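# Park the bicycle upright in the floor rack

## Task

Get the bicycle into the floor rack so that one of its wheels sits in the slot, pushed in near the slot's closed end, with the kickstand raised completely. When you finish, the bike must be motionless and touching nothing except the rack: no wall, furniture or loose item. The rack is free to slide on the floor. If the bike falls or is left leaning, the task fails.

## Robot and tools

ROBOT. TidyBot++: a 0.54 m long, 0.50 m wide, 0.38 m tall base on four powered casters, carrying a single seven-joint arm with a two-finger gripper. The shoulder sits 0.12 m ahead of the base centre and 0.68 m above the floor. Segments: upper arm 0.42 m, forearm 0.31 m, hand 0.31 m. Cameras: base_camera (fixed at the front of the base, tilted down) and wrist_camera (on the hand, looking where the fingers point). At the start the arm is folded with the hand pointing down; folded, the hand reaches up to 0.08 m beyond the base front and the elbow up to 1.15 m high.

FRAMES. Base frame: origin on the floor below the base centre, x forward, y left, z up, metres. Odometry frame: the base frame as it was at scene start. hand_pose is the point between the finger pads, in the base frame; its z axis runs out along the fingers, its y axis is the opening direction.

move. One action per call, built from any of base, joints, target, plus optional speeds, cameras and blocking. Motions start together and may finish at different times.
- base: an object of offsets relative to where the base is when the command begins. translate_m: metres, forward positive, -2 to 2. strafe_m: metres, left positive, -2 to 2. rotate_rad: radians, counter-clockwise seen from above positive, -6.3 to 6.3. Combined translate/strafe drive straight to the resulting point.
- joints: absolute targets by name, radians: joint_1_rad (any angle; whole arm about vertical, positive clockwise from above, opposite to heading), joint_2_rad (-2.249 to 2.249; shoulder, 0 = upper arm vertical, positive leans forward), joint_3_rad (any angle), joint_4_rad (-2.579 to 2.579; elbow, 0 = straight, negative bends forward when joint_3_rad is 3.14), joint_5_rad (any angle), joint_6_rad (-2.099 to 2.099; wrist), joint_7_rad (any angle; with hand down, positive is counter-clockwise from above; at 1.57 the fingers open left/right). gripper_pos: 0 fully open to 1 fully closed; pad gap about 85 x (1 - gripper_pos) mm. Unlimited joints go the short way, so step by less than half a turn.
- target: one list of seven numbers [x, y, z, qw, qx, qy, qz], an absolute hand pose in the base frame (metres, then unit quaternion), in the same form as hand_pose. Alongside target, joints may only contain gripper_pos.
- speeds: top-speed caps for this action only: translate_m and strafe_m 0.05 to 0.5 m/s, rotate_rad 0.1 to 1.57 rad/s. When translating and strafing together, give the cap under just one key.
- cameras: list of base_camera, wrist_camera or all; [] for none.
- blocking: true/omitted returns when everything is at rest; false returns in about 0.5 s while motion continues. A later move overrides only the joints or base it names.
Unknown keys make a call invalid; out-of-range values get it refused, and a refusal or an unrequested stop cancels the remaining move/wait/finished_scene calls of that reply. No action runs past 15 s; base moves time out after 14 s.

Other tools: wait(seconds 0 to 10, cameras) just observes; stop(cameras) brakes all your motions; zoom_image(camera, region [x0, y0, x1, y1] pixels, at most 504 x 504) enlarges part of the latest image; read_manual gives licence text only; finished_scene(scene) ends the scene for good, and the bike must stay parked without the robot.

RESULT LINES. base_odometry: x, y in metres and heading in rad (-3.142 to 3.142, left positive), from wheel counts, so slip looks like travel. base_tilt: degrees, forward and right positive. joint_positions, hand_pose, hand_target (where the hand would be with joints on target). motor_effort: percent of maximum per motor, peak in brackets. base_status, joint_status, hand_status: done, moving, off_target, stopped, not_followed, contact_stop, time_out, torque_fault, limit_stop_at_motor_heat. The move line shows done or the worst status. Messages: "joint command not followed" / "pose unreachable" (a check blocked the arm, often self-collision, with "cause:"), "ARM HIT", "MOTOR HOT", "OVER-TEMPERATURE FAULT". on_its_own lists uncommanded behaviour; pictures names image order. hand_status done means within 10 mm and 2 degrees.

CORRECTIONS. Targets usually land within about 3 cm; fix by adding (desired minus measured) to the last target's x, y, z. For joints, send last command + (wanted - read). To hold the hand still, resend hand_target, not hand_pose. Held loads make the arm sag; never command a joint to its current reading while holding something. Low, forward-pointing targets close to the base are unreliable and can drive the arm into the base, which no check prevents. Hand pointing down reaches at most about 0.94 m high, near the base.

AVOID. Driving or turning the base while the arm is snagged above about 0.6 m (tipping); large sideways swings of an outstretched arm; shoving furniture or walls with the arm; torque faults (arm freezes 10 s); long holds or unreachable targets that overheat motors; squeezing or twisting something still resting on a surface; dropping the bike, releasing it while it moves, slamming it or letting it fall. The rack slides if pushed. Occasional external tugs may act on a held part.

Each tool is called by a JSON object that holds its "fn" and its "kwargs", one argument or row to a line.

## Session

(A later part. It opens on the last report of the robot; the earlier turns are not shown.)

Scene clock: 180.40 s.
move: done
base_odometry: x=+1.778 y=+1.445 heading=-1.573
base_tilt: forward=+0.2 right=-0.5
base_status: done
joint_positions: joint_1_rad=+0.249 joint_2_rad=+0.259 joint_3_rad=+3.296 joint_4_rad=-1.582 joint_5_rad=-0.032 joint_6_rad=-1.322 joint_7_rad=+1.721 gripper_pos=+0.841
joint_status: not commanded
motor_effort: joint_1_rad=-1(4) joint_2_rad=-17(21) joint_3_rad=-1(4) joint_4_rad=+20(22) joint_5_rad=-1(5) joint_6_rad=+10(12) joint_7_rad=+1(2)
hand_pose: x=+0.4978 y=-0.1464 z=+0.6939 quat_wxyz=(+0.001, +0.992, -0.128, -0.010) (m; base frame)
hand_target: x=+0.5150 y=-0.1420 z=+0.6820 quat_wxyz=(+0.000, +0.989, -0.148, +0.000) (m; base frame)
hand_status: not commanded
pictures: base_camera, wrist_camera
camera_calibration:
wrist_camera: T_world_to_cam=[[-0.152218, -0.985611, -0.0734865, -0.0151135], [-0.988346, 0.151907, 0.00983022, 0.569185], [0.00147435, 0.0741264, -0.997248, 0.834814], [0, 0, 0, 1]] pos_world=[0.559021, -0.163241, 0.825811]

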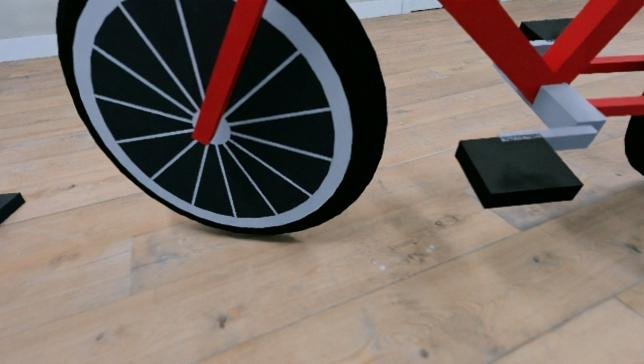

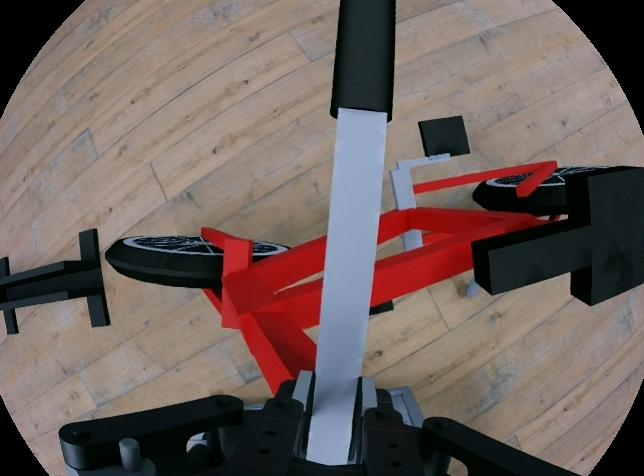

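{"fn": "move", "kwargs": {
  "target": [0.515, -0.142, 0.682, 0, 0.996, 0.087, 0],
  "cameras": ["base_camera"]
}}

{"fn": "move", "kwargs": {
  "base": {"strafe_m": 0.15},
  "speeds": {"strafe_m": 0.1}
}}

{"fn": "zoom_image", "kwargs": {
  "camera": "base_camera",
  "region": [0, 100, 340, 340]
}}

{"fn": "zoom_image", "kwargs": {
  "camera": "wrist_camera",
  "region": [0, 150, 330, 310]
}}

Scene clock: 182.30 s.
move: off_target
base_odometry: x=+1.778 y=+1.445 heading=-1.573
base_tilt: forward=+0.2 right=-0.5
base_status: not commanded
joint_positions: joint_1_rad=+0.295 joint_2_rad=+0.254 joint_3_rad=+3.254 joint_4_rad=-1.582 joint_5_rad=-0.023 joint_6_rad=-1.322 joint_7_rad=+2.051 gripper_pos=+0.841
joint_status: not commanded
motor_effort: joint_1_rad=-3(3) joint_2_rad=-16(18) joint_3_rad=-3(3) joint_4_rad=+19(20) joint_5_rad=-3(4) joint_6_rad=+8(10) joint_7_rad=+2(3)
hand_pose: x=+0.4951 y=-0.1513 z=+0.6957 quat_wxyz=(+0.000, +0.999, +0.035, -0.008) (m; base frame)
hand_target: x=+0.5150 y=-0.1420 z=+0.6820 quat_wxyz=(+0.000, +0.996, +0.087, +0.000) (m; base frame)
hand_status: off_target (0.026 m and 6.0 deg from the pose sent, 0.021 m and 24.7 deg at the start)
pictures: base_camera

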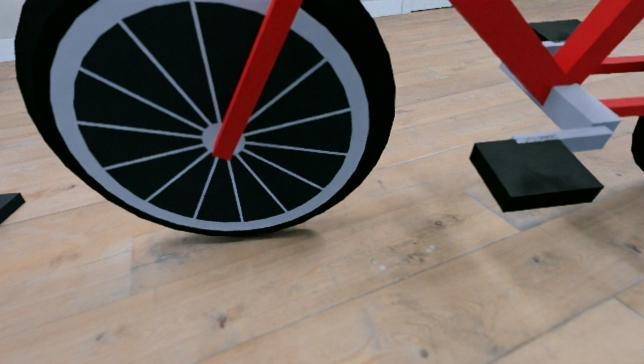

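Scene clock: 184.47 s.
move: done
base_odometry: x=+1.928 y=+1.444 heading=-1.573
base_tilt: forward=+0.2 right=-0.5
base_status: done
joint_positions: joint_1_rad=+0.301 joint_2_rad=+0.252 joint_3_rad=+3.243 joint_4_rad=-1.582 joint_5_rad=-0.007 joint_6_rad=-1.322 joint_7_rad=+2.051 gripper_pos=+0.841
joint_status: not commanded
motor_effort: joint_1_rad=-3(7) joint_2_rad=-16(21) joint_3_rad=-3(6) joint_4_rad=+19(20) joint_5_rad=-5(7) joint_6_rad=+8(10) joint_7_rad=+0(2)
hand_pose: x=+0.4937 y=-0.1541 z=+0.6964 quat_wxyz=(+0.006, +0.999, +0.040, -0.010) (m; base frame)
hand_target: x=+0.5150 y=-0.1420 z=+0.6820 quat_wxyz=(+0.000, +0.996, +0.087, +0.000) (m; base frame)
hand_status: not commanded
pictures: base_camera, wrist_camera
camera_calibration:
wrist_camera: T_world_to_cam=[[0.180085, -0.981278, -0.0682925, -0.190213], [-0.983369, -0.181262, 0.0113992, 0.511469], [-0.0235646, 0.0651039, -0.9976, 0.849116], [0, 0, 0, 1]] pos_world=[0.557226, -0.149223, 0.828258]

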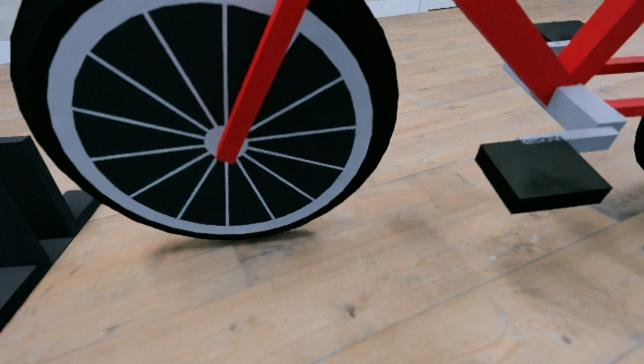

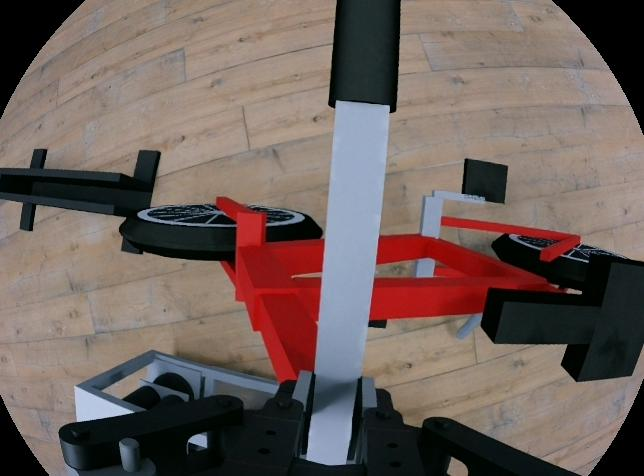

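Scaled by 1.482.

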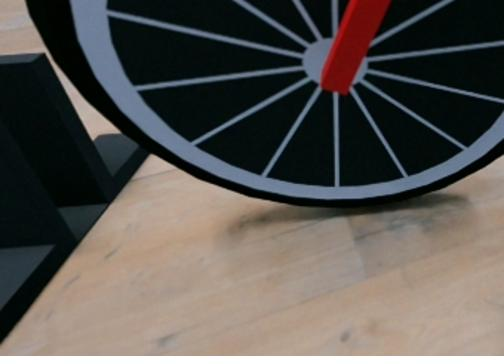

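Scaled by 1.527.

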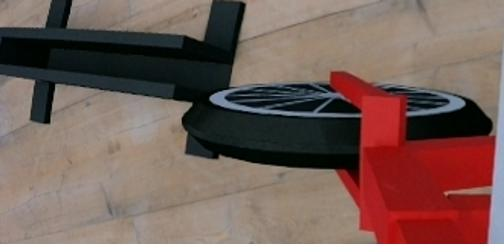

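{"fn": "move", "kwargs": {
  "target": [0.54, -0.142, 0.686, 0, 0.9985, -0.055, 0]
}}

{"fn": "zoom_image", "kwargs": {
  "camera": "base_camera",
  "region": [0, 100, 340, 340]
}}

{"fn": "zoom_image", "kwargs": {
  "camera": "wrist_camera",
  "region": [0, 150, 330, 310]
}}

Scene clock: 186.53 s.
move: off_target
base_odometry: x=+1.928 y=+1.445 heading=-1.573
base_tilt: forward=+0.2 right=-0.5
base_status: not commanded
joint_positions: joint_1_rad=+0.272 joint_2_rad=+0.295 joint_3_rad=+3.247 joint_4_rad=-1.508 joint_5_rad=-0.007 joint_6_rad=-1.330 joint_7_rad=+1.888 gripper_pos=+0.841
joint_status: not commanded
motor_effort: joint_1_rad=-1(4) joint_2_rad=-19(21) joint_3_rad=-1(3) joint_4_rad=+18(20) joint_5_rad=-3(6) joint_6_rad=+7(10) joint_7_rad=+0(1)
hand_pose: x=+0.5227 y=-0.1535 z=+0.7009 quat_wxyz=(+0.013, +1.000, -0.028, +0.001) (m; base frame)
hand_target: x=+0.5400 y=-0.1420 z=+0.6860 quat_wxyz=(+0.000, +0.998, -0.055, +0.000) (m; base frame)
hand_status: off_target (0.026 m and 3.4 deg from the pose sent, 0.049 m and 10.9 deg at the start)
pictures: base_camera, wrist_camera
camera_calibration:
wrist_camera: T_world_to_cam=[[0.0470247, -0.997589, -0.0510457, -0.139531], [-0.998873, -0.0466332, -0.00883449, 0.582985], [0.00643276, 0.0514036, -0.998657, 0.837247], [0, 0, 0, 1]] pos_world=[0.583504, -0.155045, 0.83415]

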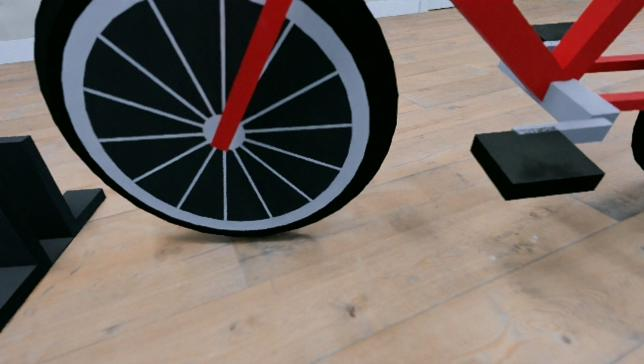

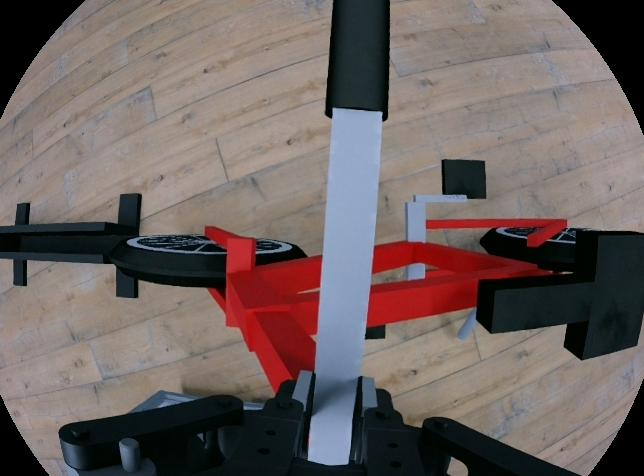

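Scaled by 1.482.

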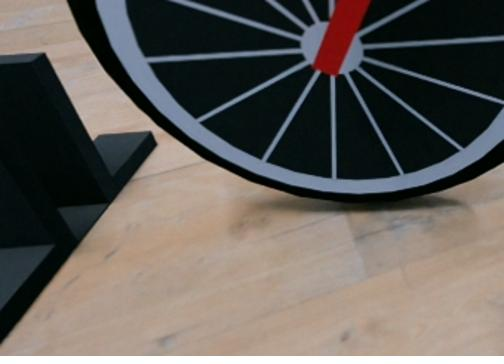

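Scaled by 1.527.

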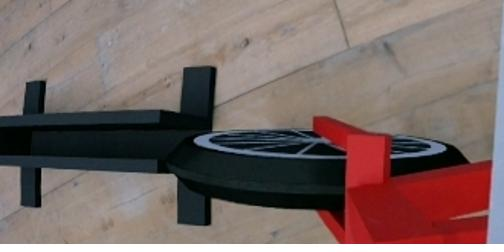

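{"fn": "move", "kwargs": {
  "target": [0.575, -0.142, 0.688, 0, 0.9965, -0.083, 0]
}}

{"fn": "zoom_image", "kwargs": {
  "camera": "base_camera",
  "region": [0, 100, 340, 340]
}}

{"fn": "zoom_image", "kwargs": {
  "camera": "wrist_camera",
  "region": [0, 150, 330, 310]
}}

Scene clock: 188.23 s.
move: off_target
base_odometry: x=+1.928 y=+1.445 heading=-1.573
base_tilt: forward=+0.2 right=-0.5
base_status: not commanded
joint_positions: joint_1_rad=+0.256 joint_2_rad=+0.372 joint_3_rad=+3.247 joint_4_rad=-1.378 joint_5_rad=-0.007 joint_6_rad=-1.355 joint_7_rad=+1.827 gripper_pos=+0.842
joint_status: not commanded
motor_effort: joint_1_rad=-1(2) joint_2_rad=-23(24) joint_3_rad=-1(2) joint_4_rad=+17(21) joint_5_rad=-1(3) joint_6_rad=+6(10) joint_7_rad=+0(1)
hand_pose: x=+0.5659 y=-0.1607 z=+0.7068 quat_wxyz=(+0.021, +0.998, -0.049, +0.014) (m; base frame)
hand_target: x=+0.5750 y=-0.1420 z=+0.6880 quat_wxyz=(+0.000, +0.997, -0.083, +0.000) (m; base frame)
hand_status: off_target (0.028 m and 4.8 deg from the pose sent, 0.055 m and 6.4 deg at the start)
pictures: base_camera, wrist_camera
camera_calibration:
wrist_camera: T_world_to_cam=[[0.0064036, -0.999404, -0.0339111, -0.137845], [-0.999384, -0.00522584, -0.0347062, 0.651086], [0.0345083, 0.0341125, -0.998822, 0.824645], [0, 0, 0, 1]] pos_world=[0.623111, -0.162491, 0.841595]

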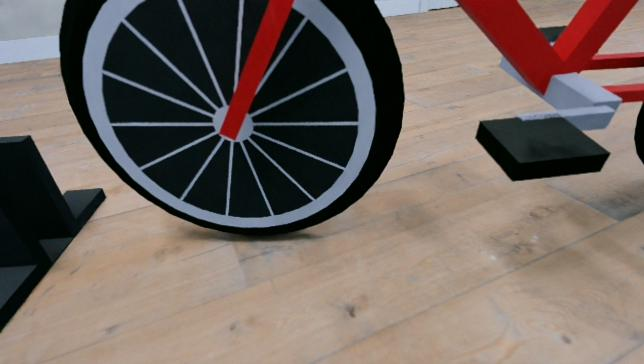

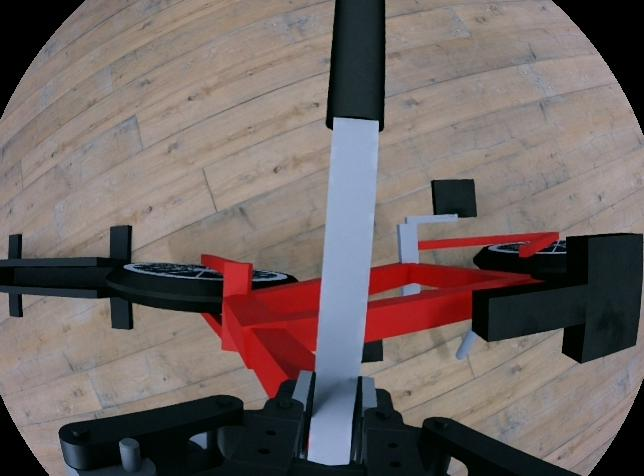

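Scaled by 1.482.

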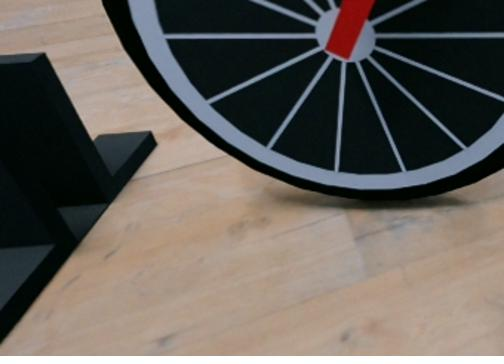

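Scaled by 1.527.

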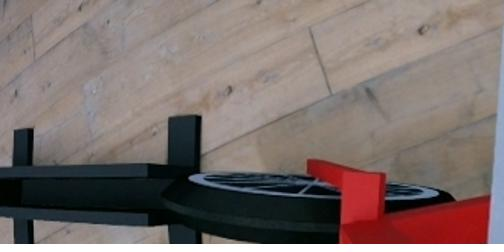

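{"fn": "move", "kwargs": {
  "base": {"strafe_m": 0.13},
  "speeds": {"strafe_m": 0.08}
}}

{"fn": "zoom_image", "kwargs": {
  "camera": "base_camera",
  "region": [0, 100, 340, 340]
}}

{"fn": "zoom_image", "kwargs": {
  "camera": "wrist_camera",
  "region": [0, 180, 330, 340]
}}

Scene clock: 191.23 s.
move: done
base_odometry: x=+2.058 y=+1.444 heading=-1.573
base_tilt: forward=+0.2 right=-0.5
base_status: done
joint_positions: joint_1_rad=+0.242 joint_2_rad=+0.374 joint_3_rad=+3.254 joint_4_rad=-1.377 joint_5_rad=-0.020 joint_6_rad=-1.355 joint_7_rad=+1.822 gripper_pos=+0.842
joint_status: not commanded
motor_effort: joint_1_rad=+0(6) joint_2_rad=-21(24) joint_3_rad=+0(5) joint_4_rad=+17(18) joint_5_rad=-1(6) joint_6_rad=+6(7) joint_7_rad=+0(1)
hand_pose: x=+0.5690 y=-0.1535 z=+0.7066 quat_wxyz=(+0.016, +0.999, -0.049, +0.015) (m; base frame)
hand_target: x=+0.5750 y=-0.1420 z=+0.6880 quat_wxyz=(+0.000, +0.997, -0.083, +0.000) (m; base frame)
hand_status: not commanded
pictures: base_camera, wrist_camera
camera_calibration:
wrist_camera: T_world_to_cam=[[0.00758934, -0.999034, -0.0432859, -0.124705], [-0.999244, -0.00592565, -0.0384345, 0.656644], [0.0381409, 0.0435448, -0.998323, 0.823126], [0, 0, 0, 1]] pos_world=[0.625699, -0.156537, 0.841585]

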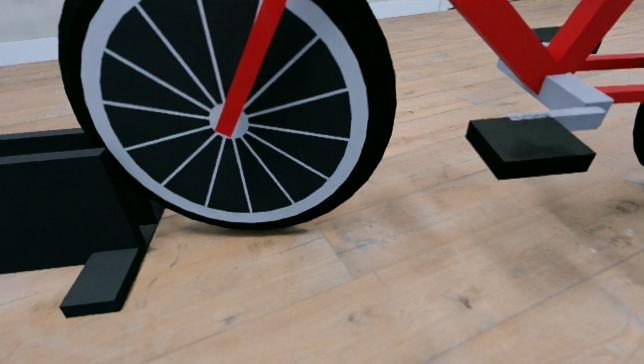

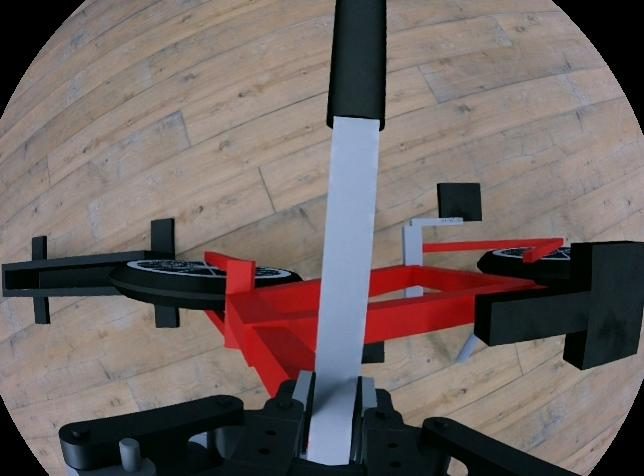

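Scaled by 1.482.

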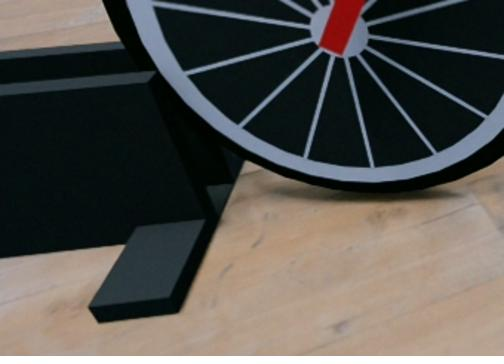

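Scaled by 1.527.

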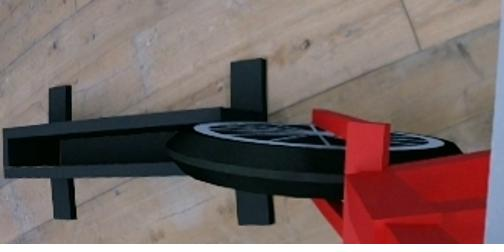

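{"fn": "move", "kwargs": {
  "base": {"strafe_m": 0.2},
  "speeds": {"strafe_m": 0.1}
}}

Scene clock: 194.40 s.
move: done
base_odometry: x=+2.259 y=+1.443 heading=-1.573
base_tilt: forward=+0.2 right=-0.5
base_status: done
joint_positions: joint_1_rad=+0.233 joint_2_rad=+0.413 joint_3_rad=+3.236 joint_4_rad=-1.364 joint_5_rad=-0.069 joint_6_rad=-1.356 joint_7_rad=+1.809 gripper_pos=+0.999
joint_status: not commanded
on_its_own: gripper_pos moved +0.157 to your old target +1.000
motor_effort: joint_1_rad=+1(15) joint_2_rad=-30(32) joint_3_rad=+0(14) joint_4_rad=+17(18) joint_5_rad=-1(18) joint_6_rad=+0(6) joint_7_rad=+1(2)
hand_pose: x=+0.5819 y=-0.1295 z=+0.6917 quat_wxyz=(-0.013, +0.999, -0.048, +0.009) (m; base frame)
hand_target: x=+0.5750 y=-0.1420 z=+0.6880 quat_wxyz=(+0.000, +0.997, -0.083, +0.000) (m; base frame)
hand_status: not commanded
pictures: base_camera, wrist_camera
camera_calibration:
wrist_camera: T_world_to_cam=[[0.00954876, -0.994833, -0.101077, -0.0620787], [-0.99957, -0.00669302, -0.0285547, 0.662387], [0.0277306, 0.101306, -0.994469, 0.817552], [0, 0, 0, 1]] pos_world=[0.640024, -0.140148, 0.82567]

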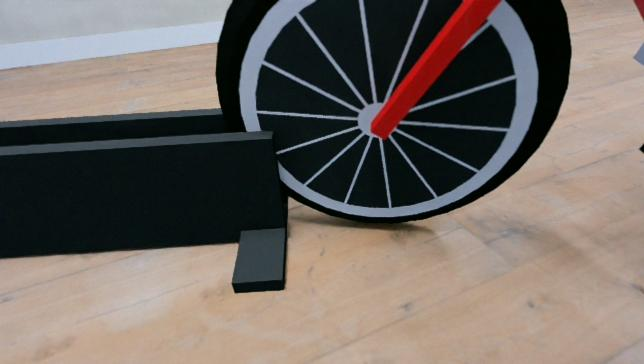

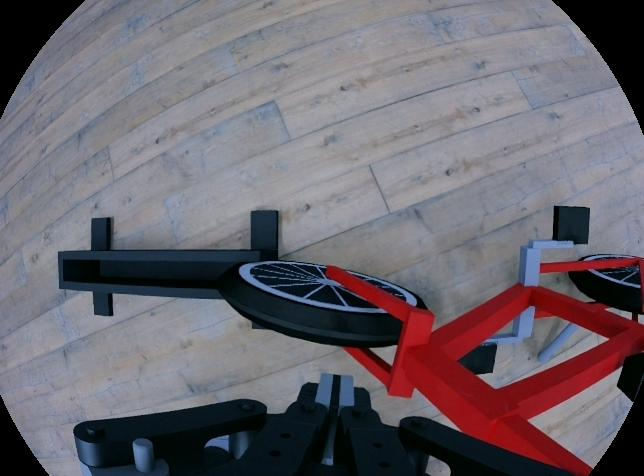

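{"fn": "zoom_image", "kwargs": {
  "camera": "base_camera",
  "region": [180, 80, 440, 300]
}}

{"fn": "zoom_image", "kwargs": {
  "camera": "wrist_camera",
  "region": [180, 200, 440, 400]
}}

Scaled by 1.938.

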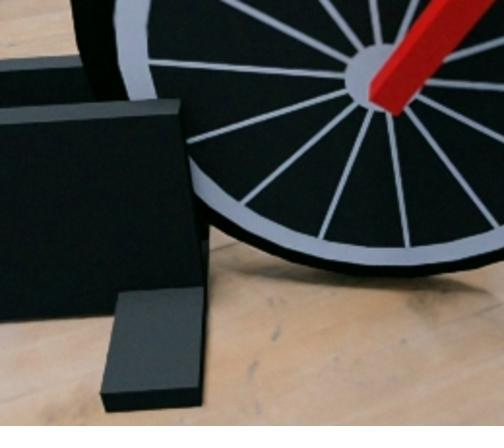

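Scaled by 1.938.

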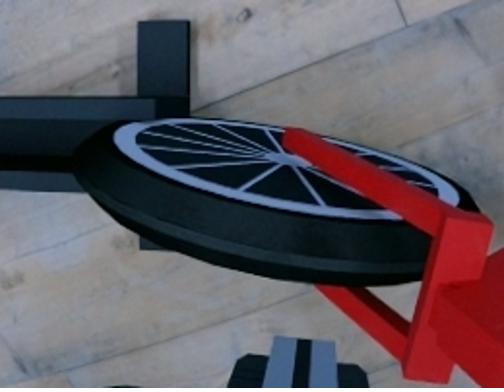

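{"fn": "move", "kwargs": {
  "joints": {"joint_1_rad": 0.15, "joint_2_rad": 0.0, "joint_3_rad": 3.16, "joint_4_rad": -1.35, "joint_5_rad": 0, "joint_6_rad": -1.65, "joint_7_rad": 2.1, "gripper_pos": 0.3},
  "cameras": []
}}

{"fn": "move", "kwargs": {
  "base": {"strafe_m": -0.2}
}}

Scene clock: 199.33 s.
move: done
base_odometry: x=+2.259 y=+1.443 heading=-1.573
base_tilt: forward=+0.2 right=-0.5
base_status: not commanded
joint_positions: joint_1_rad=+0.163 joint_2_rad=+0.001 joint_3_rad=+3.183 joint_4_rad=-1.360 joint_5_rad=-0.037 joint_6_rad=-1.592 joint_7_rad=+2.024 gripper_pos=+0.300
joint_status: all done
motor_effort: joint_1_rad=+0(2) joint_2_rad=-17(33) joint_3_rad=+0(1) joint_4_rad=+19(19) joint_5_rad=+0(2) joint_6_rad=+2(2) joint_7_rad=+1(2)
hand_pose: x=+0.4806 y=-0.0620 z=+0.8626 quat_wxyz=(+0.013, +0.987, +0.126, +0.095) (m; base frame)
hand_target: x=+0.4651 y=-0.0575 z=+0.8632 quat_wxyz=(+0.024, +0.981, +0.179, +0.066) (m; base frame)
hand_status: not commanded
pictures: none
No camera images: "cameras" was empty.

Scene clock: 201.00 s.
move: done
base_odometry: x=+2.058 y=+1.444 heading=-1.573
base_tilt: forward=+0.2 right=-0.5
base_status: done
joint_positions: joint_1_rad=+0.157 joint_2_rad=+0.001 joint_3_rad=+3.177 joint_4_rad=-1.359 joint_5_rad=-0.031 joint_6_rad=-1.595 joint_7_rad=+2.026 gripper_pos=+0.300
joint_status: not commanded
motor_effort: joint_1_rad=+1(2) joint_2_rad=-15(19) joint_3_rad=+0(2) joint_4_rad=+19(19) joint_5_rad=+1(2) joint_6_rad=+3(3) joint_7_rad=+1(1)
hand_pose: x=+0.4802 y=-0.0589 z=+0.8624 quat_wxyz=(+0.015, +0.987, +0.133, +0.093) (m; base frame)
hand_target: x=+0.4651 y=-0.0575 z=+0.8632 quat_wxyz=(+0.024, +0.981, +0.179, +0.066) (m; base frame)
hand_status: not commanded
pictures: base_camera, wrist_camera
camera_calibration:
wrist_camera: T_world_to_cam=[[0.369188, -0.929348, -0.00365185, -0.226439], [-0.914029, -0.362386, -0.182283, 0.636554], [0.168081, 0.0706345, -0.983239, 0.904138], [0, 0, 0, 1]] pos_world=[0.513459, -0.0436252, 1.00419]

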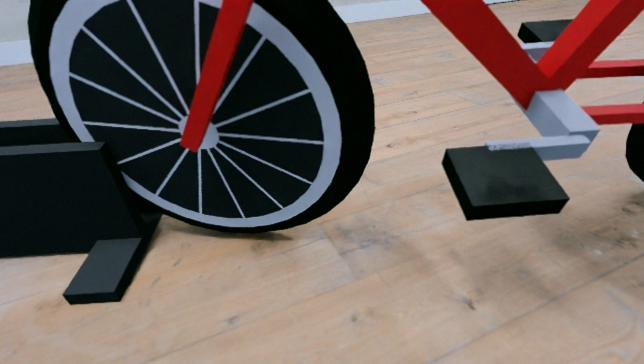

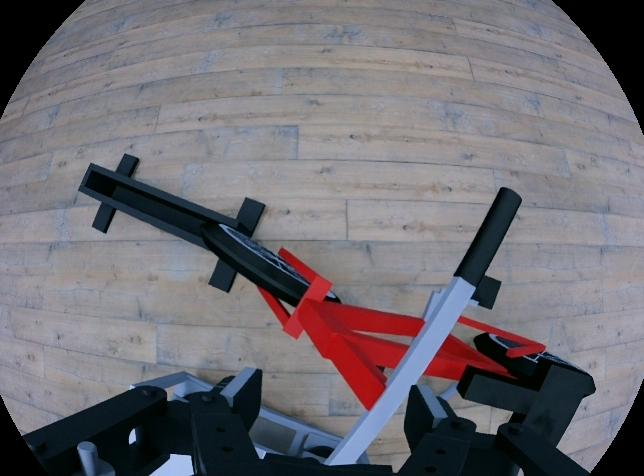

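{"fn": "move", "kwargs": {
  "target": [0.480, -0.135, 0.75, 0, 0.993, -0.118, 0],
  "cameras": ["wrist_camera"]
}}

{"fn": "move", "kwargs": {
  "target": [0.482, -0.135, 0.70, 0, 0.993, -0.118, 0],
  "cameras": ["wrist_camera"]
}}

Scene clock: 203.60 s.
move: off_target
base_odometry: x=+2.058 y=+1.444 heading=-1.573
base_tilt: forward=+0.2 right=-0.5
base_status: not commanded
joint_positions: joint_1_rad=+0.215 joint_2_rad=+0.176 joint_3_rad=+3.297 joint_4_rad=-1.495 joint_5_rad=-0.031 joint_6_rad=-1.510 joint_7_rad=+1.800 gripper_pos=+0.300
joint_status: not commanded
motor_effort: joint_1_rad=+1(2) joint_2_rad=-21(26) joint_3_rad=+0(1) joint_4_rad=+18(19) joint_5_rad=+1(2) joint_6_rad=+0(2) joint_7_rad=+1(1)
hand_pose: x=+0.4744 y=-0.1229 z=+0.7536 quat_wxyz=(-0.008, +0.997, -0.071, -0.017) (m; base frame)
hand_target: x=+0.4800 y=-0.1350 z=+0.7500 quat_wxyz=(+0.000, +0.993, -0.118, +0.000) (m; base frame)
hand_status: off_target (0.014 m and 5.9 deg from the pose sent, 0.136 m and 30.8 deg at the start)
pictures: wrist_camera
camera_calibration:
wrist_camera: T_world_to_cam=[[-0.0401498, -0.994857, -0.0929963, -0.0307388], [-0.998972, 0.038008, 0.0246897, 0.521778], [-0.0210281, 0.0938921, -0.99536, 0.904348], [0, 0, 0, 1]] pos_world=[0.539025, -0.135324, 0.884411]

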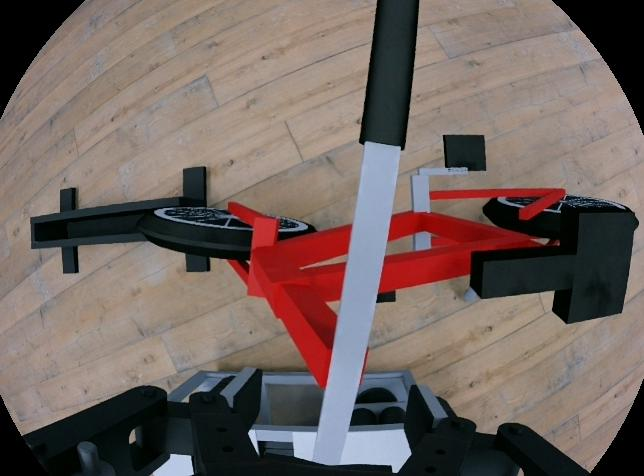

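Scene clock: 204.60 s.
move: off_target
base_odometry: x=+2.058 y=+1.444 heading=-1.573
base_tilt: forward=+0.2 right=-0.5
base_status: not commanded
joint_positions: joint_1_rad=+0.215 joint_2_rad=+0.193 joint_3_rad=+3.297 joint_4_rad=-1.619 joint_5_rad=-0.031 joint_6_rad=-1.366 joint_7_rad=+1.800 gripper_pos=+0.300
joint_status: not commanded
motor_effort: joint_1_rad=+1(1) joint_2_rad=-22(23) joint_3_rad=+0(1) joint_4_rad=+16(19) joint_5_rad=+2(2) joint_6_rad=+0(1) joint_7_rad=+1(1)
hand_pose: x=+0.4745 y=-0.1242 z=+0.7089 quat_wxyz=(-0.006, +0.997, -0.073, -0.016) (m; base frame)
hand_target: x=+0.4820 y=-0.1350 z=+0.7000 quat_wxyz=(+0.000, +0.993, -0.118, +0.000) (m; base frame)
hand_status: off_target (0.016 m and 5.6 deg from the pose sent, 0.055 m and 5.9 deg at the start)
pictures: wrist_camera
camera_calibration:
wrist_camera: T_world_to_cam=[[-0.043786, -0.995101, -0.0886436, -0.0375544], [-0.998877, 0.0420012, 0.0219017, 0.525454], [-0.0180713, 0.089503, -0.995823, 0.85835], [0, 0, 0, 1]] pos_world=[0.538732, -0.136265, 0.839927]

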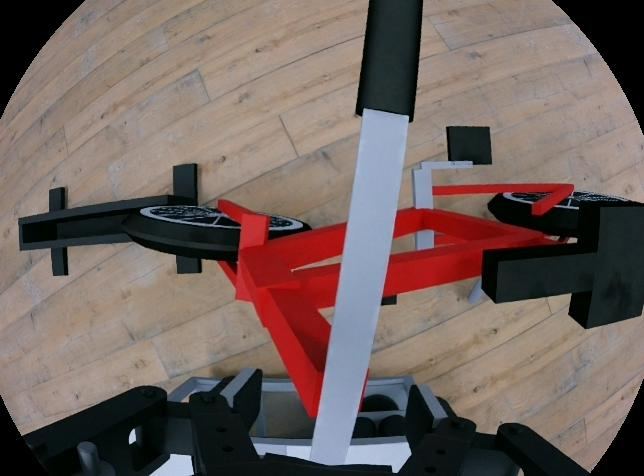

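{"fn": "move", "kwargs": {
  "target": [0.482, -0.135, 0.675, 0, 0.9816, -0.191, 0],
  "cameras": ["wrist_camera"]
}}

Scene clock: 206.40 s.
move: off_target
base_odometry: x=+2.058 y=+1.444 heading=-1.573
base_tilt: forward=+0.2 right=-0.5
base_status: not commanded
joint_positions: joint_1_rad=+0.215 joint_2_rad=+0.209 joint_3_rad=+3.300 joint_4_rad=-1.681 joint_5_rad=-0.031 joint_6_rad=-1.283 joint_7_rad=+1.661 gripper_pos=+0.300
joint_status: not commanded
motor_effort: joint_1_rad=+0(1) joint_2_rad=-22(23) joint_3_rad=+0(1) joint_4_rad=+17(18) joint_5_rad=+1(1) joint_6_rad=+0(1) joint_7_rad=+1(1)
hand_pose: x=+0.4753 y=-0.1264 z=+0.6841 quat_wxyz=(-0.002, +0.989, -0.144, -0.014) (m; base frame)
hand_target: x=+0.4820 y=-0.1350 z=+0.6750 quat_wxyz=(+0.000, +0.982, -0.191, +0.000) (m; base frame)
hand_status: off_target (0.014 m and 5.7 deg from the pose sent, 0.036 m and 13.8 deg at the start)
pictures: wrist_camera
camera_calibration:
wrist_camera: T_world_to_cam=[[-0.186315, -0.979265, -0.0795404, 0.0215478], [-0.982482, 0.185384, 0.0190024, 0.539188], [-0.00386284, 0.0816875, -0.996651, 0.826698], [0, 0, 0, 1]] pos_world=[0.536951, -0.146387, 0.815398]

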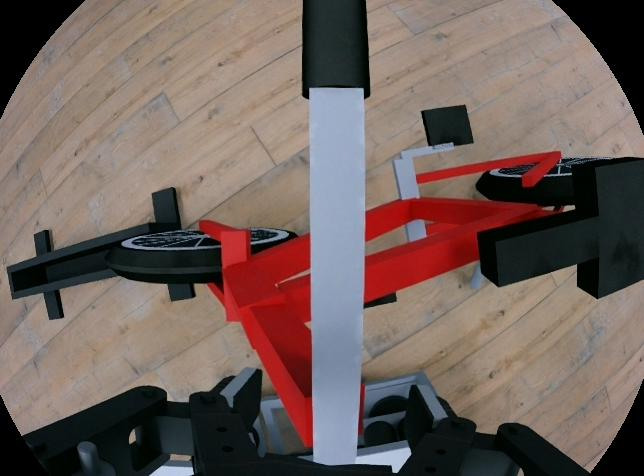

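Aligned. Grip.

{"fn": "move", "kwargs": {
  "joints": {"gripper_pos": 0.7},
  "cameras": []
}}

{"fn": "move", "kwargs": {
  "joints": {"gripper_pos": 1.0}
}}

Scene clock: 207.50 s.
move: done
base_odometry: x=+2.058 y=+1.444 heading=-1.573
base_tilt: forward=+0.2 right=-0.5
base_status: not commanded
joint_positions: joint_1_rad=+0.214 joint_2_rad=+0.209 joint_3_rad=+3.300 joint_4_rad=-1.681 joint_5_rad=-0.034 joint_6_rad=-1.283 joint_7_rad=+1.661 gripper_pos=+0.700
joint_status: all done
motor_effort: joint_1_rad=+1(3) joint_2_rad=-22(22) joint_3_rad=+1(3) joint_4_rad=+16(17) joint_5_rad=+1(3) joint_6_rad=+1(1) joint_7_rad=+1(1)
hand_pose: x=+0.4757 y=-0.1253 z=+0.6841 quat_wxyz=(-0.003, +0.989, -0.144, -0.014) (m; base frame)
hand_target: x=+0.4820 y=-0.1350 z=+0.6750 quat_wxyz=(+0.000, +0.982, -0.191, +0.000) (m; base frame)
hand_status: not commanded
pictures: none
No camera images: "cameras" was empty.

Scene clock: 208.47 s.
move: off_target
base_odometry: x=+2.058 y=+1.444 heading=-1.573
base_tilt: forward=+0.2 right=-0.5
base_status: not commanded
joint_positions: joint_1_rad=+0.213 joint_2_rad=+0.189 joint_3_rad=+3.302 joint_4_rad=-1.677 joint_5_rad=-0.033 joint_6_rad=-1.280 joint_7_rad=+1.661 gripper_pos=+0.846
joint_status: gripper_pos off_target (ended at +0.846, target +1.000)
motor_effort: joint_1_rad=+1(4) joint_2_rad=-18(23) joint_3_rad=+1(4) joint_4_rad=+15(23) joint_5_rad=+0(4) joint_6_rad=+1(4) joint_7_rad=+0(2)
hand_pose: x=+0.4777 y=-0.1268 z=+0.6924 quat_wxyz=(-0.001, +0.989, -0.145, -0.001) (m; base frame)
hand_target: x=+0.4820 y=-0.1350 z=+0.6750 quat_wxyz=(+0.000, +0.982, -0.191, +0.000) (m; base frame)
hand_status: not commanded
pictures: base_camera, wrist_camera
camera_calibration:
wrist_camera: T_world_to_cam=[[-0.184837, -0.979622, -0.0785822, 0.02083], [-0.982517, 0.186008, -0.00779353, 0.560157], [0.0222517, 0.0757679, -0.996877, 0.821991], [0, 0, 0, 1]] pos_world=[0.535924, -0.146069, 0.825426]

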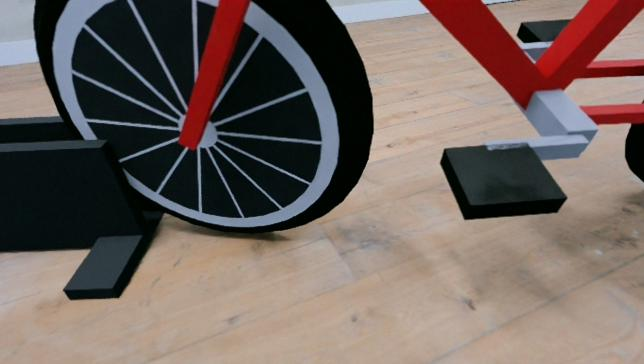

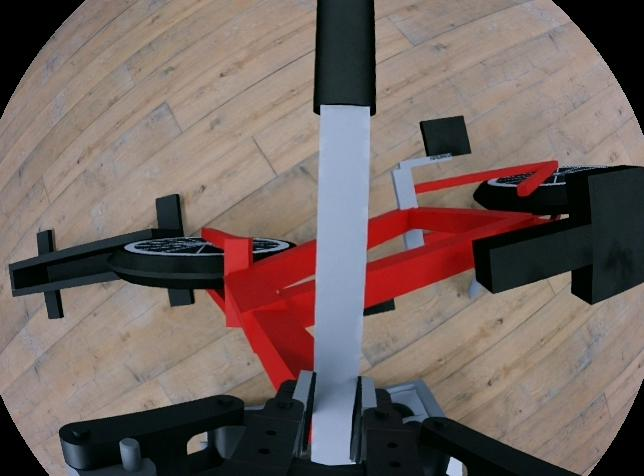

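{"fn": "move", "kwargs": {
  "joints": {"gripper_pos": 0.5},
  "cameras": []
}}

{"fn": "move", "kwargs": {
  "target": [0.482, -0.135, 0.653, 0, 0.9816, -0.191, 0],
  "cameras": ["wrist_camera"]
}}

{"fn": "move", "kwargs": {
  "joints": {"gripper_pos": 1.0}
}}

Scene clock: 210.07 s.
move: done
base_odometry: x=+2.058 y=+1.444 heading=-1.573
base_tilt: forward=+0.2 right=-0.5
base_status: not commanded
joint_positions: joint_1_rad=+0.213 joint_2_rad=+0.212 joint_3_rad=+3.303 joint_4_rad=-1.683 joint_5_rad=-0.033 joint_6_rad=-1.276 joint_7_rad=+1.656 gripper_pos=+0.500
joint_status: all done
motor_effort: joint_1_rad=+0(2) joint_2_rad=-22(23) joint_3_rad=+0(2) joint_4_rad=+17(18) joint_5_rad=+1(2) joint_6_rad=+0(2) joint_7_rad=+1(1)
hand_pose: x=+0.4764 y=-0.1265 z=+0.6821 quat_wxyz=(-0.002, +0.989, -0.147, -0.014) (m; base frame)
hand_target: x=+0.4820 y=-0.1350 z=+0.6750 quat_wxyz=(+0.000, +0.982, -0.191, +0.000) (m; base frame)
hand_status: not commanded
pictures: none
No camera images: "cameras" was empty.

Scene clock: 210.80 s.
move: off_target
base_odometry: x=+2.058 y=+1.444 heading=-1.573
base_tilt: forward=+0.2 right=-0.5
base_status: not commanded
joint_positions: joint_1_rad=+0.213 joint_2_rad=+0.222 joint_3_rad=+3.303 joint_4_rad=-1.727 joint_5_rad=-0.039 joint_6_rad=-1.214 joint_7_rad=+1.656 gripper_pos=+0.500
joint_status: not commanded
motor_effort: joint_1_rad=+2(3) joint_2_rad=-21(22) joint_3_rad=+2(3) joint_4_rad=+16(17) joint_5_rad=+3(5) joint_6_rad=+0(1) joint_7_rad=+1(1)
hand_pose: x=+0.4778 y=-0.1257 z=+0.6652 quat_wxyz=(-0.003, +0.989, -0.149, -0.009) (m; base frame)
hand_target: x=+0.4820 y=-0.1350 z=+0.6530 quat_wxyz=(+0.000, +0.982, -0.191, +0.000) (m; base frame)
hand_status: off_target (0.016 m and 5.0 deg from the pose sent, 0.031 m and 5.3 deg at the start)
pictures: wrist_camera
camera_calibration:
wrist_camera: T_world_to_cam=[[-0.194461, -0.977522, -0.0814651, 0.0265899], [-0.980881, 0.194419, 0.00852005, 0.549236], [0.00750988, 0.0815645, -0.99664, 0.802396], [0, 0, 0, 1]] pos_world=[0.537881, -0.146237, 0.797186]

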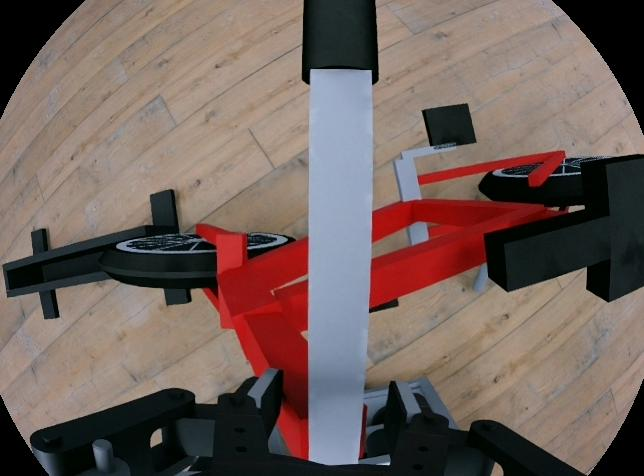

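Scene clock: 211.63 s.
move: off_target
base_odometry: x=+2.059 y=+1.444 heading=-1.573
base_tilt: forward=+0.2 right=-0.5
base_status: not commanded
joint_positions: joint_1_rad=+0.213 joint_2_rad=+0.176 joint_3_rad=+3.305 joint_4_rad=-1.715 joint_5_rad=-0.048 joint_6_rad=-1.205 joint_7_rad=+1.656 gripper_pos=+0.829
joint_status: gripper_pos off_target (ended at +0.829, target +1.000)
motor_effort: joint_1_rad=+2(4) joint_2_rad=-9(22) joint_3_rad=+1(4) joint_4_rad=+8(20) joint_5_rad=+0(6) joint_6_rad=+3(6) joint_7_rad=-1(2)
hand_pose: x=+0.4862 y=-0.1274 z=+0.6868 quat_wxyz=(-0.003, +0.988, -0.152, +0.026) (m; base frame)
hand_target: x=+0.4820 y=-0.1350 z=+0.6530 quat_wxyz=(+0.000, +0.982, -0.191, +0.000) (m; base frame)
hand_status: not commanded
pictures: base_camera, wrist_camera
camera_calibration:
wrist_camera: T_world_to_cam=[[-0.194224, -0.977332, -0.0842585, 0.0301858], [-0.978018, 0.19957, -0.0604296, 0.604278], [0.0758753, 0.0706694, -0.99461, 0.787944], [0, 0, 0, 1]] pos_world=[0.537072, -0.146778, 0.822756]

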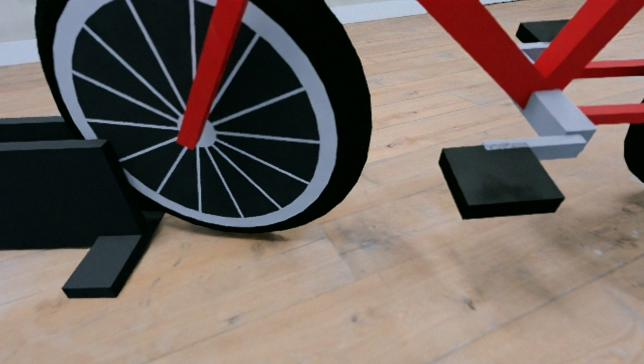

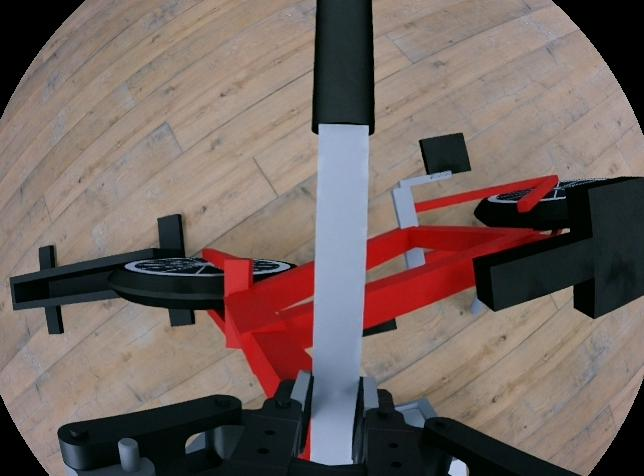

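{"fn": "move", "kwargs": {
  "joints": {"gripper_pos": 0.5},
  "cameras": []
}}

{"fn": "move", "kwargs": {
  "target": [0.437, -0.126, 0.663, 0, 0.9816, -0.191, 0],
  "cameras": ["wrist_camera"]
}}

{"fn": "move", "kwargs": {
  "joints": {"gripper_pos": 1.0}
}}

Scene clock: 213.27 s.
move: done
base_odometry: x=+2.059 y=+1.444 heading=-1.573
base_tilt: forward=+0.2 right=-0.5
base_status: not commanded
joint_positions: joint_1_rad=+0.210 joint_2_rad=+0.233 joint_3_rad=+3.305 joint_4_rad=-1.731 joint_5_rad=-0.053 joint_6_rad=-1.196 joint_7_rad=+1.653 gripper_pos=+0.500
joint_status: all done
motor_effort: joint_1_rad=+3(4) joint_2_rad=-21(24) joint_3_rad=+3(4) joint_4_rad=+15(17) joint_5_rad=+3(5) joint_6_rad=+1(4) joint_7_rad=+1(1)
hand_pose: x=+0.4828 y=-0.1235 z=+0.6600 quat_wxyz=(-0.007, +0.988, -0.153, -0.006) (m; base frame)
hand_target: x=+0.4820 y=-0.1350 z=+0.6530 quat_wxyz=(+0.000, +0.982, -0.191, +0.000) (m; base frame)
hand_status: not commanded
pictures: none
No camera images: "cameras" was empty.

Scene clock: 214.23 s.
move: off_target
base_odometry: x=+2.059 y=+1.444 heading=-1.573
base_tilt: forward=+0.2 right=-0.5
base_status: not commanded
joint_positions: joint_1_rad=+0.210 joint_2_rad=+0.132 joint_3_rad=+3.319 joint_4_rad=-1.836 joint_5_rad=-0.048 joint_6_rad=-1.196 joint_7_rad=+1.653 gripper_pos=+0.500
joint_status: not commanded
motor_effort: joint_1_rad=+0(3) joint_2_rad=-17(23) joint_3_rad=+0(2) joint_4_rad=+17(17) joint_5_rad=+1(4) joint_6_rad=+0(2) joint_7_rad=+1(1)
hand_pose: x=+0.4401 y=-0.1143 z=+0.6663 quat_wxyz=(-0.012, +0.987, -0.160, -0.008) (m; base frame)
hand_target: x=+0.4370 y=-0.1260 z=+0.6630 quat_wxyz=(+0.000, +0.982, -0.191, +0.000) (m; base frame)
hand_status: off_target (0.013 m and 4.0 deg from the pose sent, 0.046 m and 4.6 deg at the start)
pictures: wrist_camera
camera_calibration:
wrist_camera: T_world_to_cam=[[-0.216292, -0.971125, -0.10067, 0.053612], [-0.97621, 0.216719, 0.00681408, 0.51166], [0.0151998, 0.099749, -0.994897, 0.800403], [0, 0, 0, 1]] pos_world=[0.498918, -0.138662, 0.798228]

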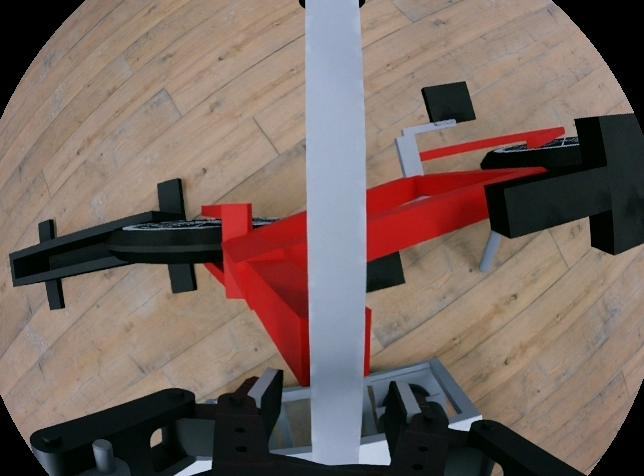

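Scene clock: 215.07 s.
move: off_target
base_odometry: x=+2.059 y=+1.444 heading=-1.573
base_tilt: forward=+0.2 right=-0.5
base_status: not commanded
joint_positions: joint_1_rad=+0.203 joint_2_rad=+0.128 joint_3_rad=+3.320 joint_4_rad=-1.839 joint_5_rad=-0.044 joint_6_rad=-1.193 joint_7_rad=+1.653 gripper_pos=+0.814
joint_status: gripper_pos off_target (ended at +0.814, target +1.000)
motor_effort: joint_1_rad=+3(4) joint_2_rad=-18(20) joint_3_rad=+2(4) joint_4_rad=+14(19) joint_5_rad=+2(3) joint_6_rad=+0(4) joint_7_rad=-1(4)
hand_pose: x=+0.4400 y=-0.1132 z=+0.6670 quat_wxyz=(-0.011, +0.988, -0.156, -0.006) (m; base frame)
hand_target: x=+0.4370 y=-0.1260 z=+0.6630 quat_wxyz=(+0.000, +0.982, -0.191, +0.000) (m; base frame)
hand_status: not commanded
pictures: base_camera, wrist_camera
camera_calibration:
wrist_camera: T_world_to_cam=[[-0.208323, -0.973231, -0.0970724, 0.0486571], [-0.977912, 0.208991, 0.00334398, 0.513469], [0.0170328, 0.0956249, -0.995272, 0.799895], [0, 0, 0, 1]] pos_world=[0.498639, -0.136446, 0.799119]

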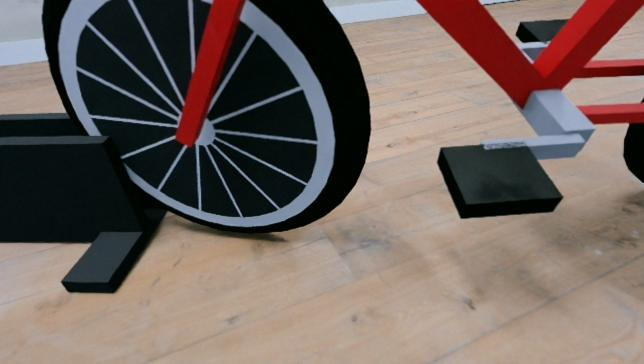

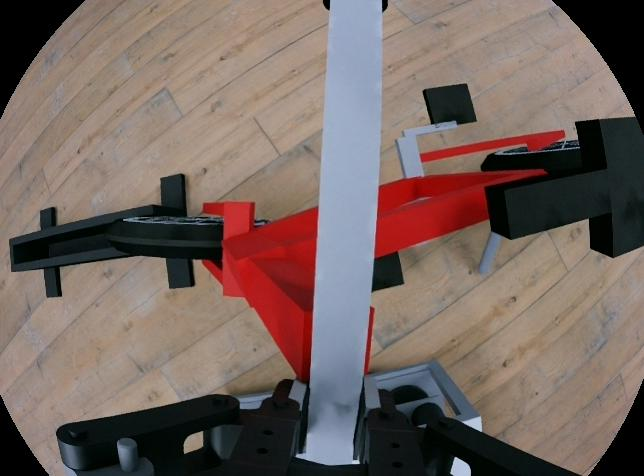

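{"fn": "move", "kwargs": {
  "target": [0.475, -0.134, 0.668, 0, 0.9976, -0.070, 0],
  "cameras": []
}}

{"fn": "move", "kwargs": {
  "target": [0.525, -0.134, 0.675, 0, 0.9976, -0.070, 0]
}}

{"fn": "zoom_image", "kwargs": {
  "camera": "wrist_camera",
  "region": [0, 150, 330, 340]
}}

Scene clock: 216.90 s.
move: off_target
base_odometry: x=+2.059 y=+1.444 heading=-1.573
base_tilt: forward=+0.2 right=-0.5
base_status: not commanded
joint_positions: joint_1_rad=+0.220 joint_2_rad=+0.172 joint_3_rad=+3.299 joint_4_rad=-1.776 joint_5_rad=-0.045 joint_6_rad=-1.232 joint_7_rad=+1.752 gripper_pos=+0.815
joint_status: not commanded
motor_effort: joint_1_rad=+3(3) joint_2_rad=-17(19) joint_3_rad=+2(3) joint_4_rad=+22(22) joint_5_rad=+3(6) joint_6_rad=+10(11) joint_7_rad=+2(2)
hand_pose: x=+0.4539 y=-0.1161 z=+0.6699 quat_wxyz=(-0.012, +0.994, -0.104, -0.015) (m; base frame)
hand_target: x=+0.4750 y=-0.1340 z=+0.6680 quat_wxyz=(+0.000, +0.998, -0.070, +0.000) (m; base frame)
hand_status: off_target (0.028 m and 4.6 deg from the pose sent, 0.041 m and 10.0 deg at the start)
pictures: none
No camera images: "cameras" was empty.

Scene clock: 218.07 s.
move: off_target
base_odometry: x=+2.059 y=+1.444 heading=-1.573
base_tilt: forward=+0.2 right=-0.5
base_status: not commanded
joint_positions: joint_1_rad=+0.229 joint_2_rad=+0.274 joint_3_rad=+3.274 joint_4_rad=-1.596 joint_5_rad=-0.045 joint_6_rad=-1.282 joint_7_rad=+1.752 gripper_pos=+0.816
joint_status: not commanded
motor_effort: joint_1_rad=+1(4) joint_2_rad=-21(22) joint_3_rad=+0(3) joint_4_rad=+20(24) joint_5_rad=-1(4) joint_6_rad=+9(13) joint_7_rad=+0(2)
hand_pose: x=+0.5106 y=-0.1299 z=+0.6832 quat_wxyz=(-0.005, +0.996, -0.094, -0.003) (m; base frame)
hand_target: x=+0.5250 y=-0.1340 z=+0.6750 quat_wxyz=(+0.000, +0.998, -0.070, +0.000) (m; base frame)
hand_status: off_target (0.017 m and 2.8 deg from the pose sent, 0.074 m and 4.6 deg at the start)
pictures: base_camera, wrist_camera
camera_calibration:
wrist_camera: T_world_to_cam=[[-0.0842529, -0.99271, -0.0861898, -0.0246929], [-0.996383, 0.084892, -0.00376998, 0.584166], [0.0110593, 0.0855604, -0.996272, 0.818894], [0, 0, 0, 1]] pos_world=[0.570916, -0.144169, 0.815914]

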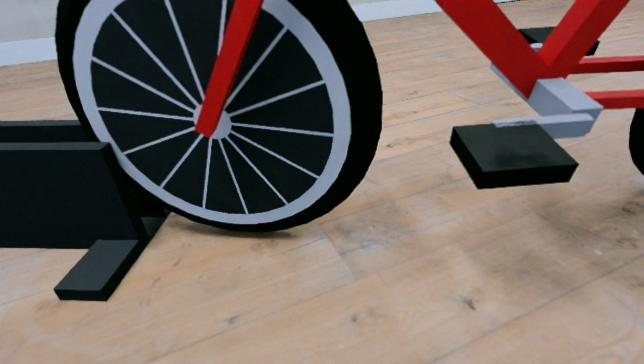

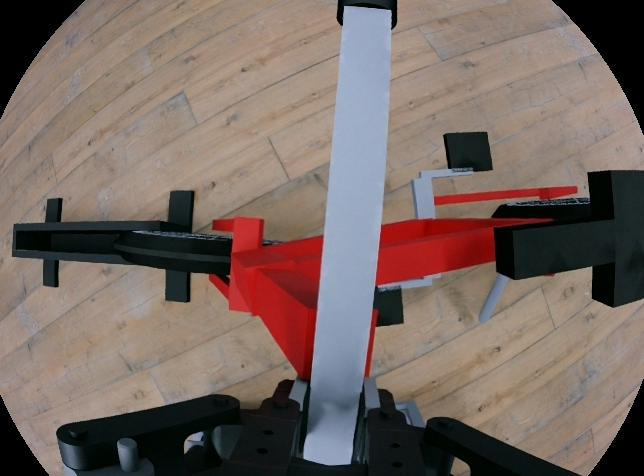

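Scaled by 1.527.

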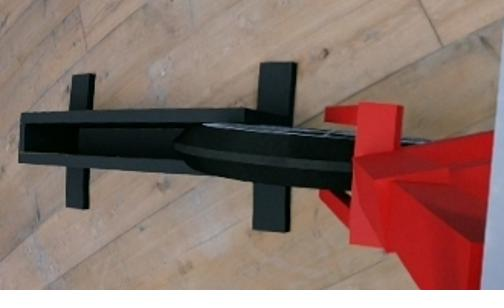

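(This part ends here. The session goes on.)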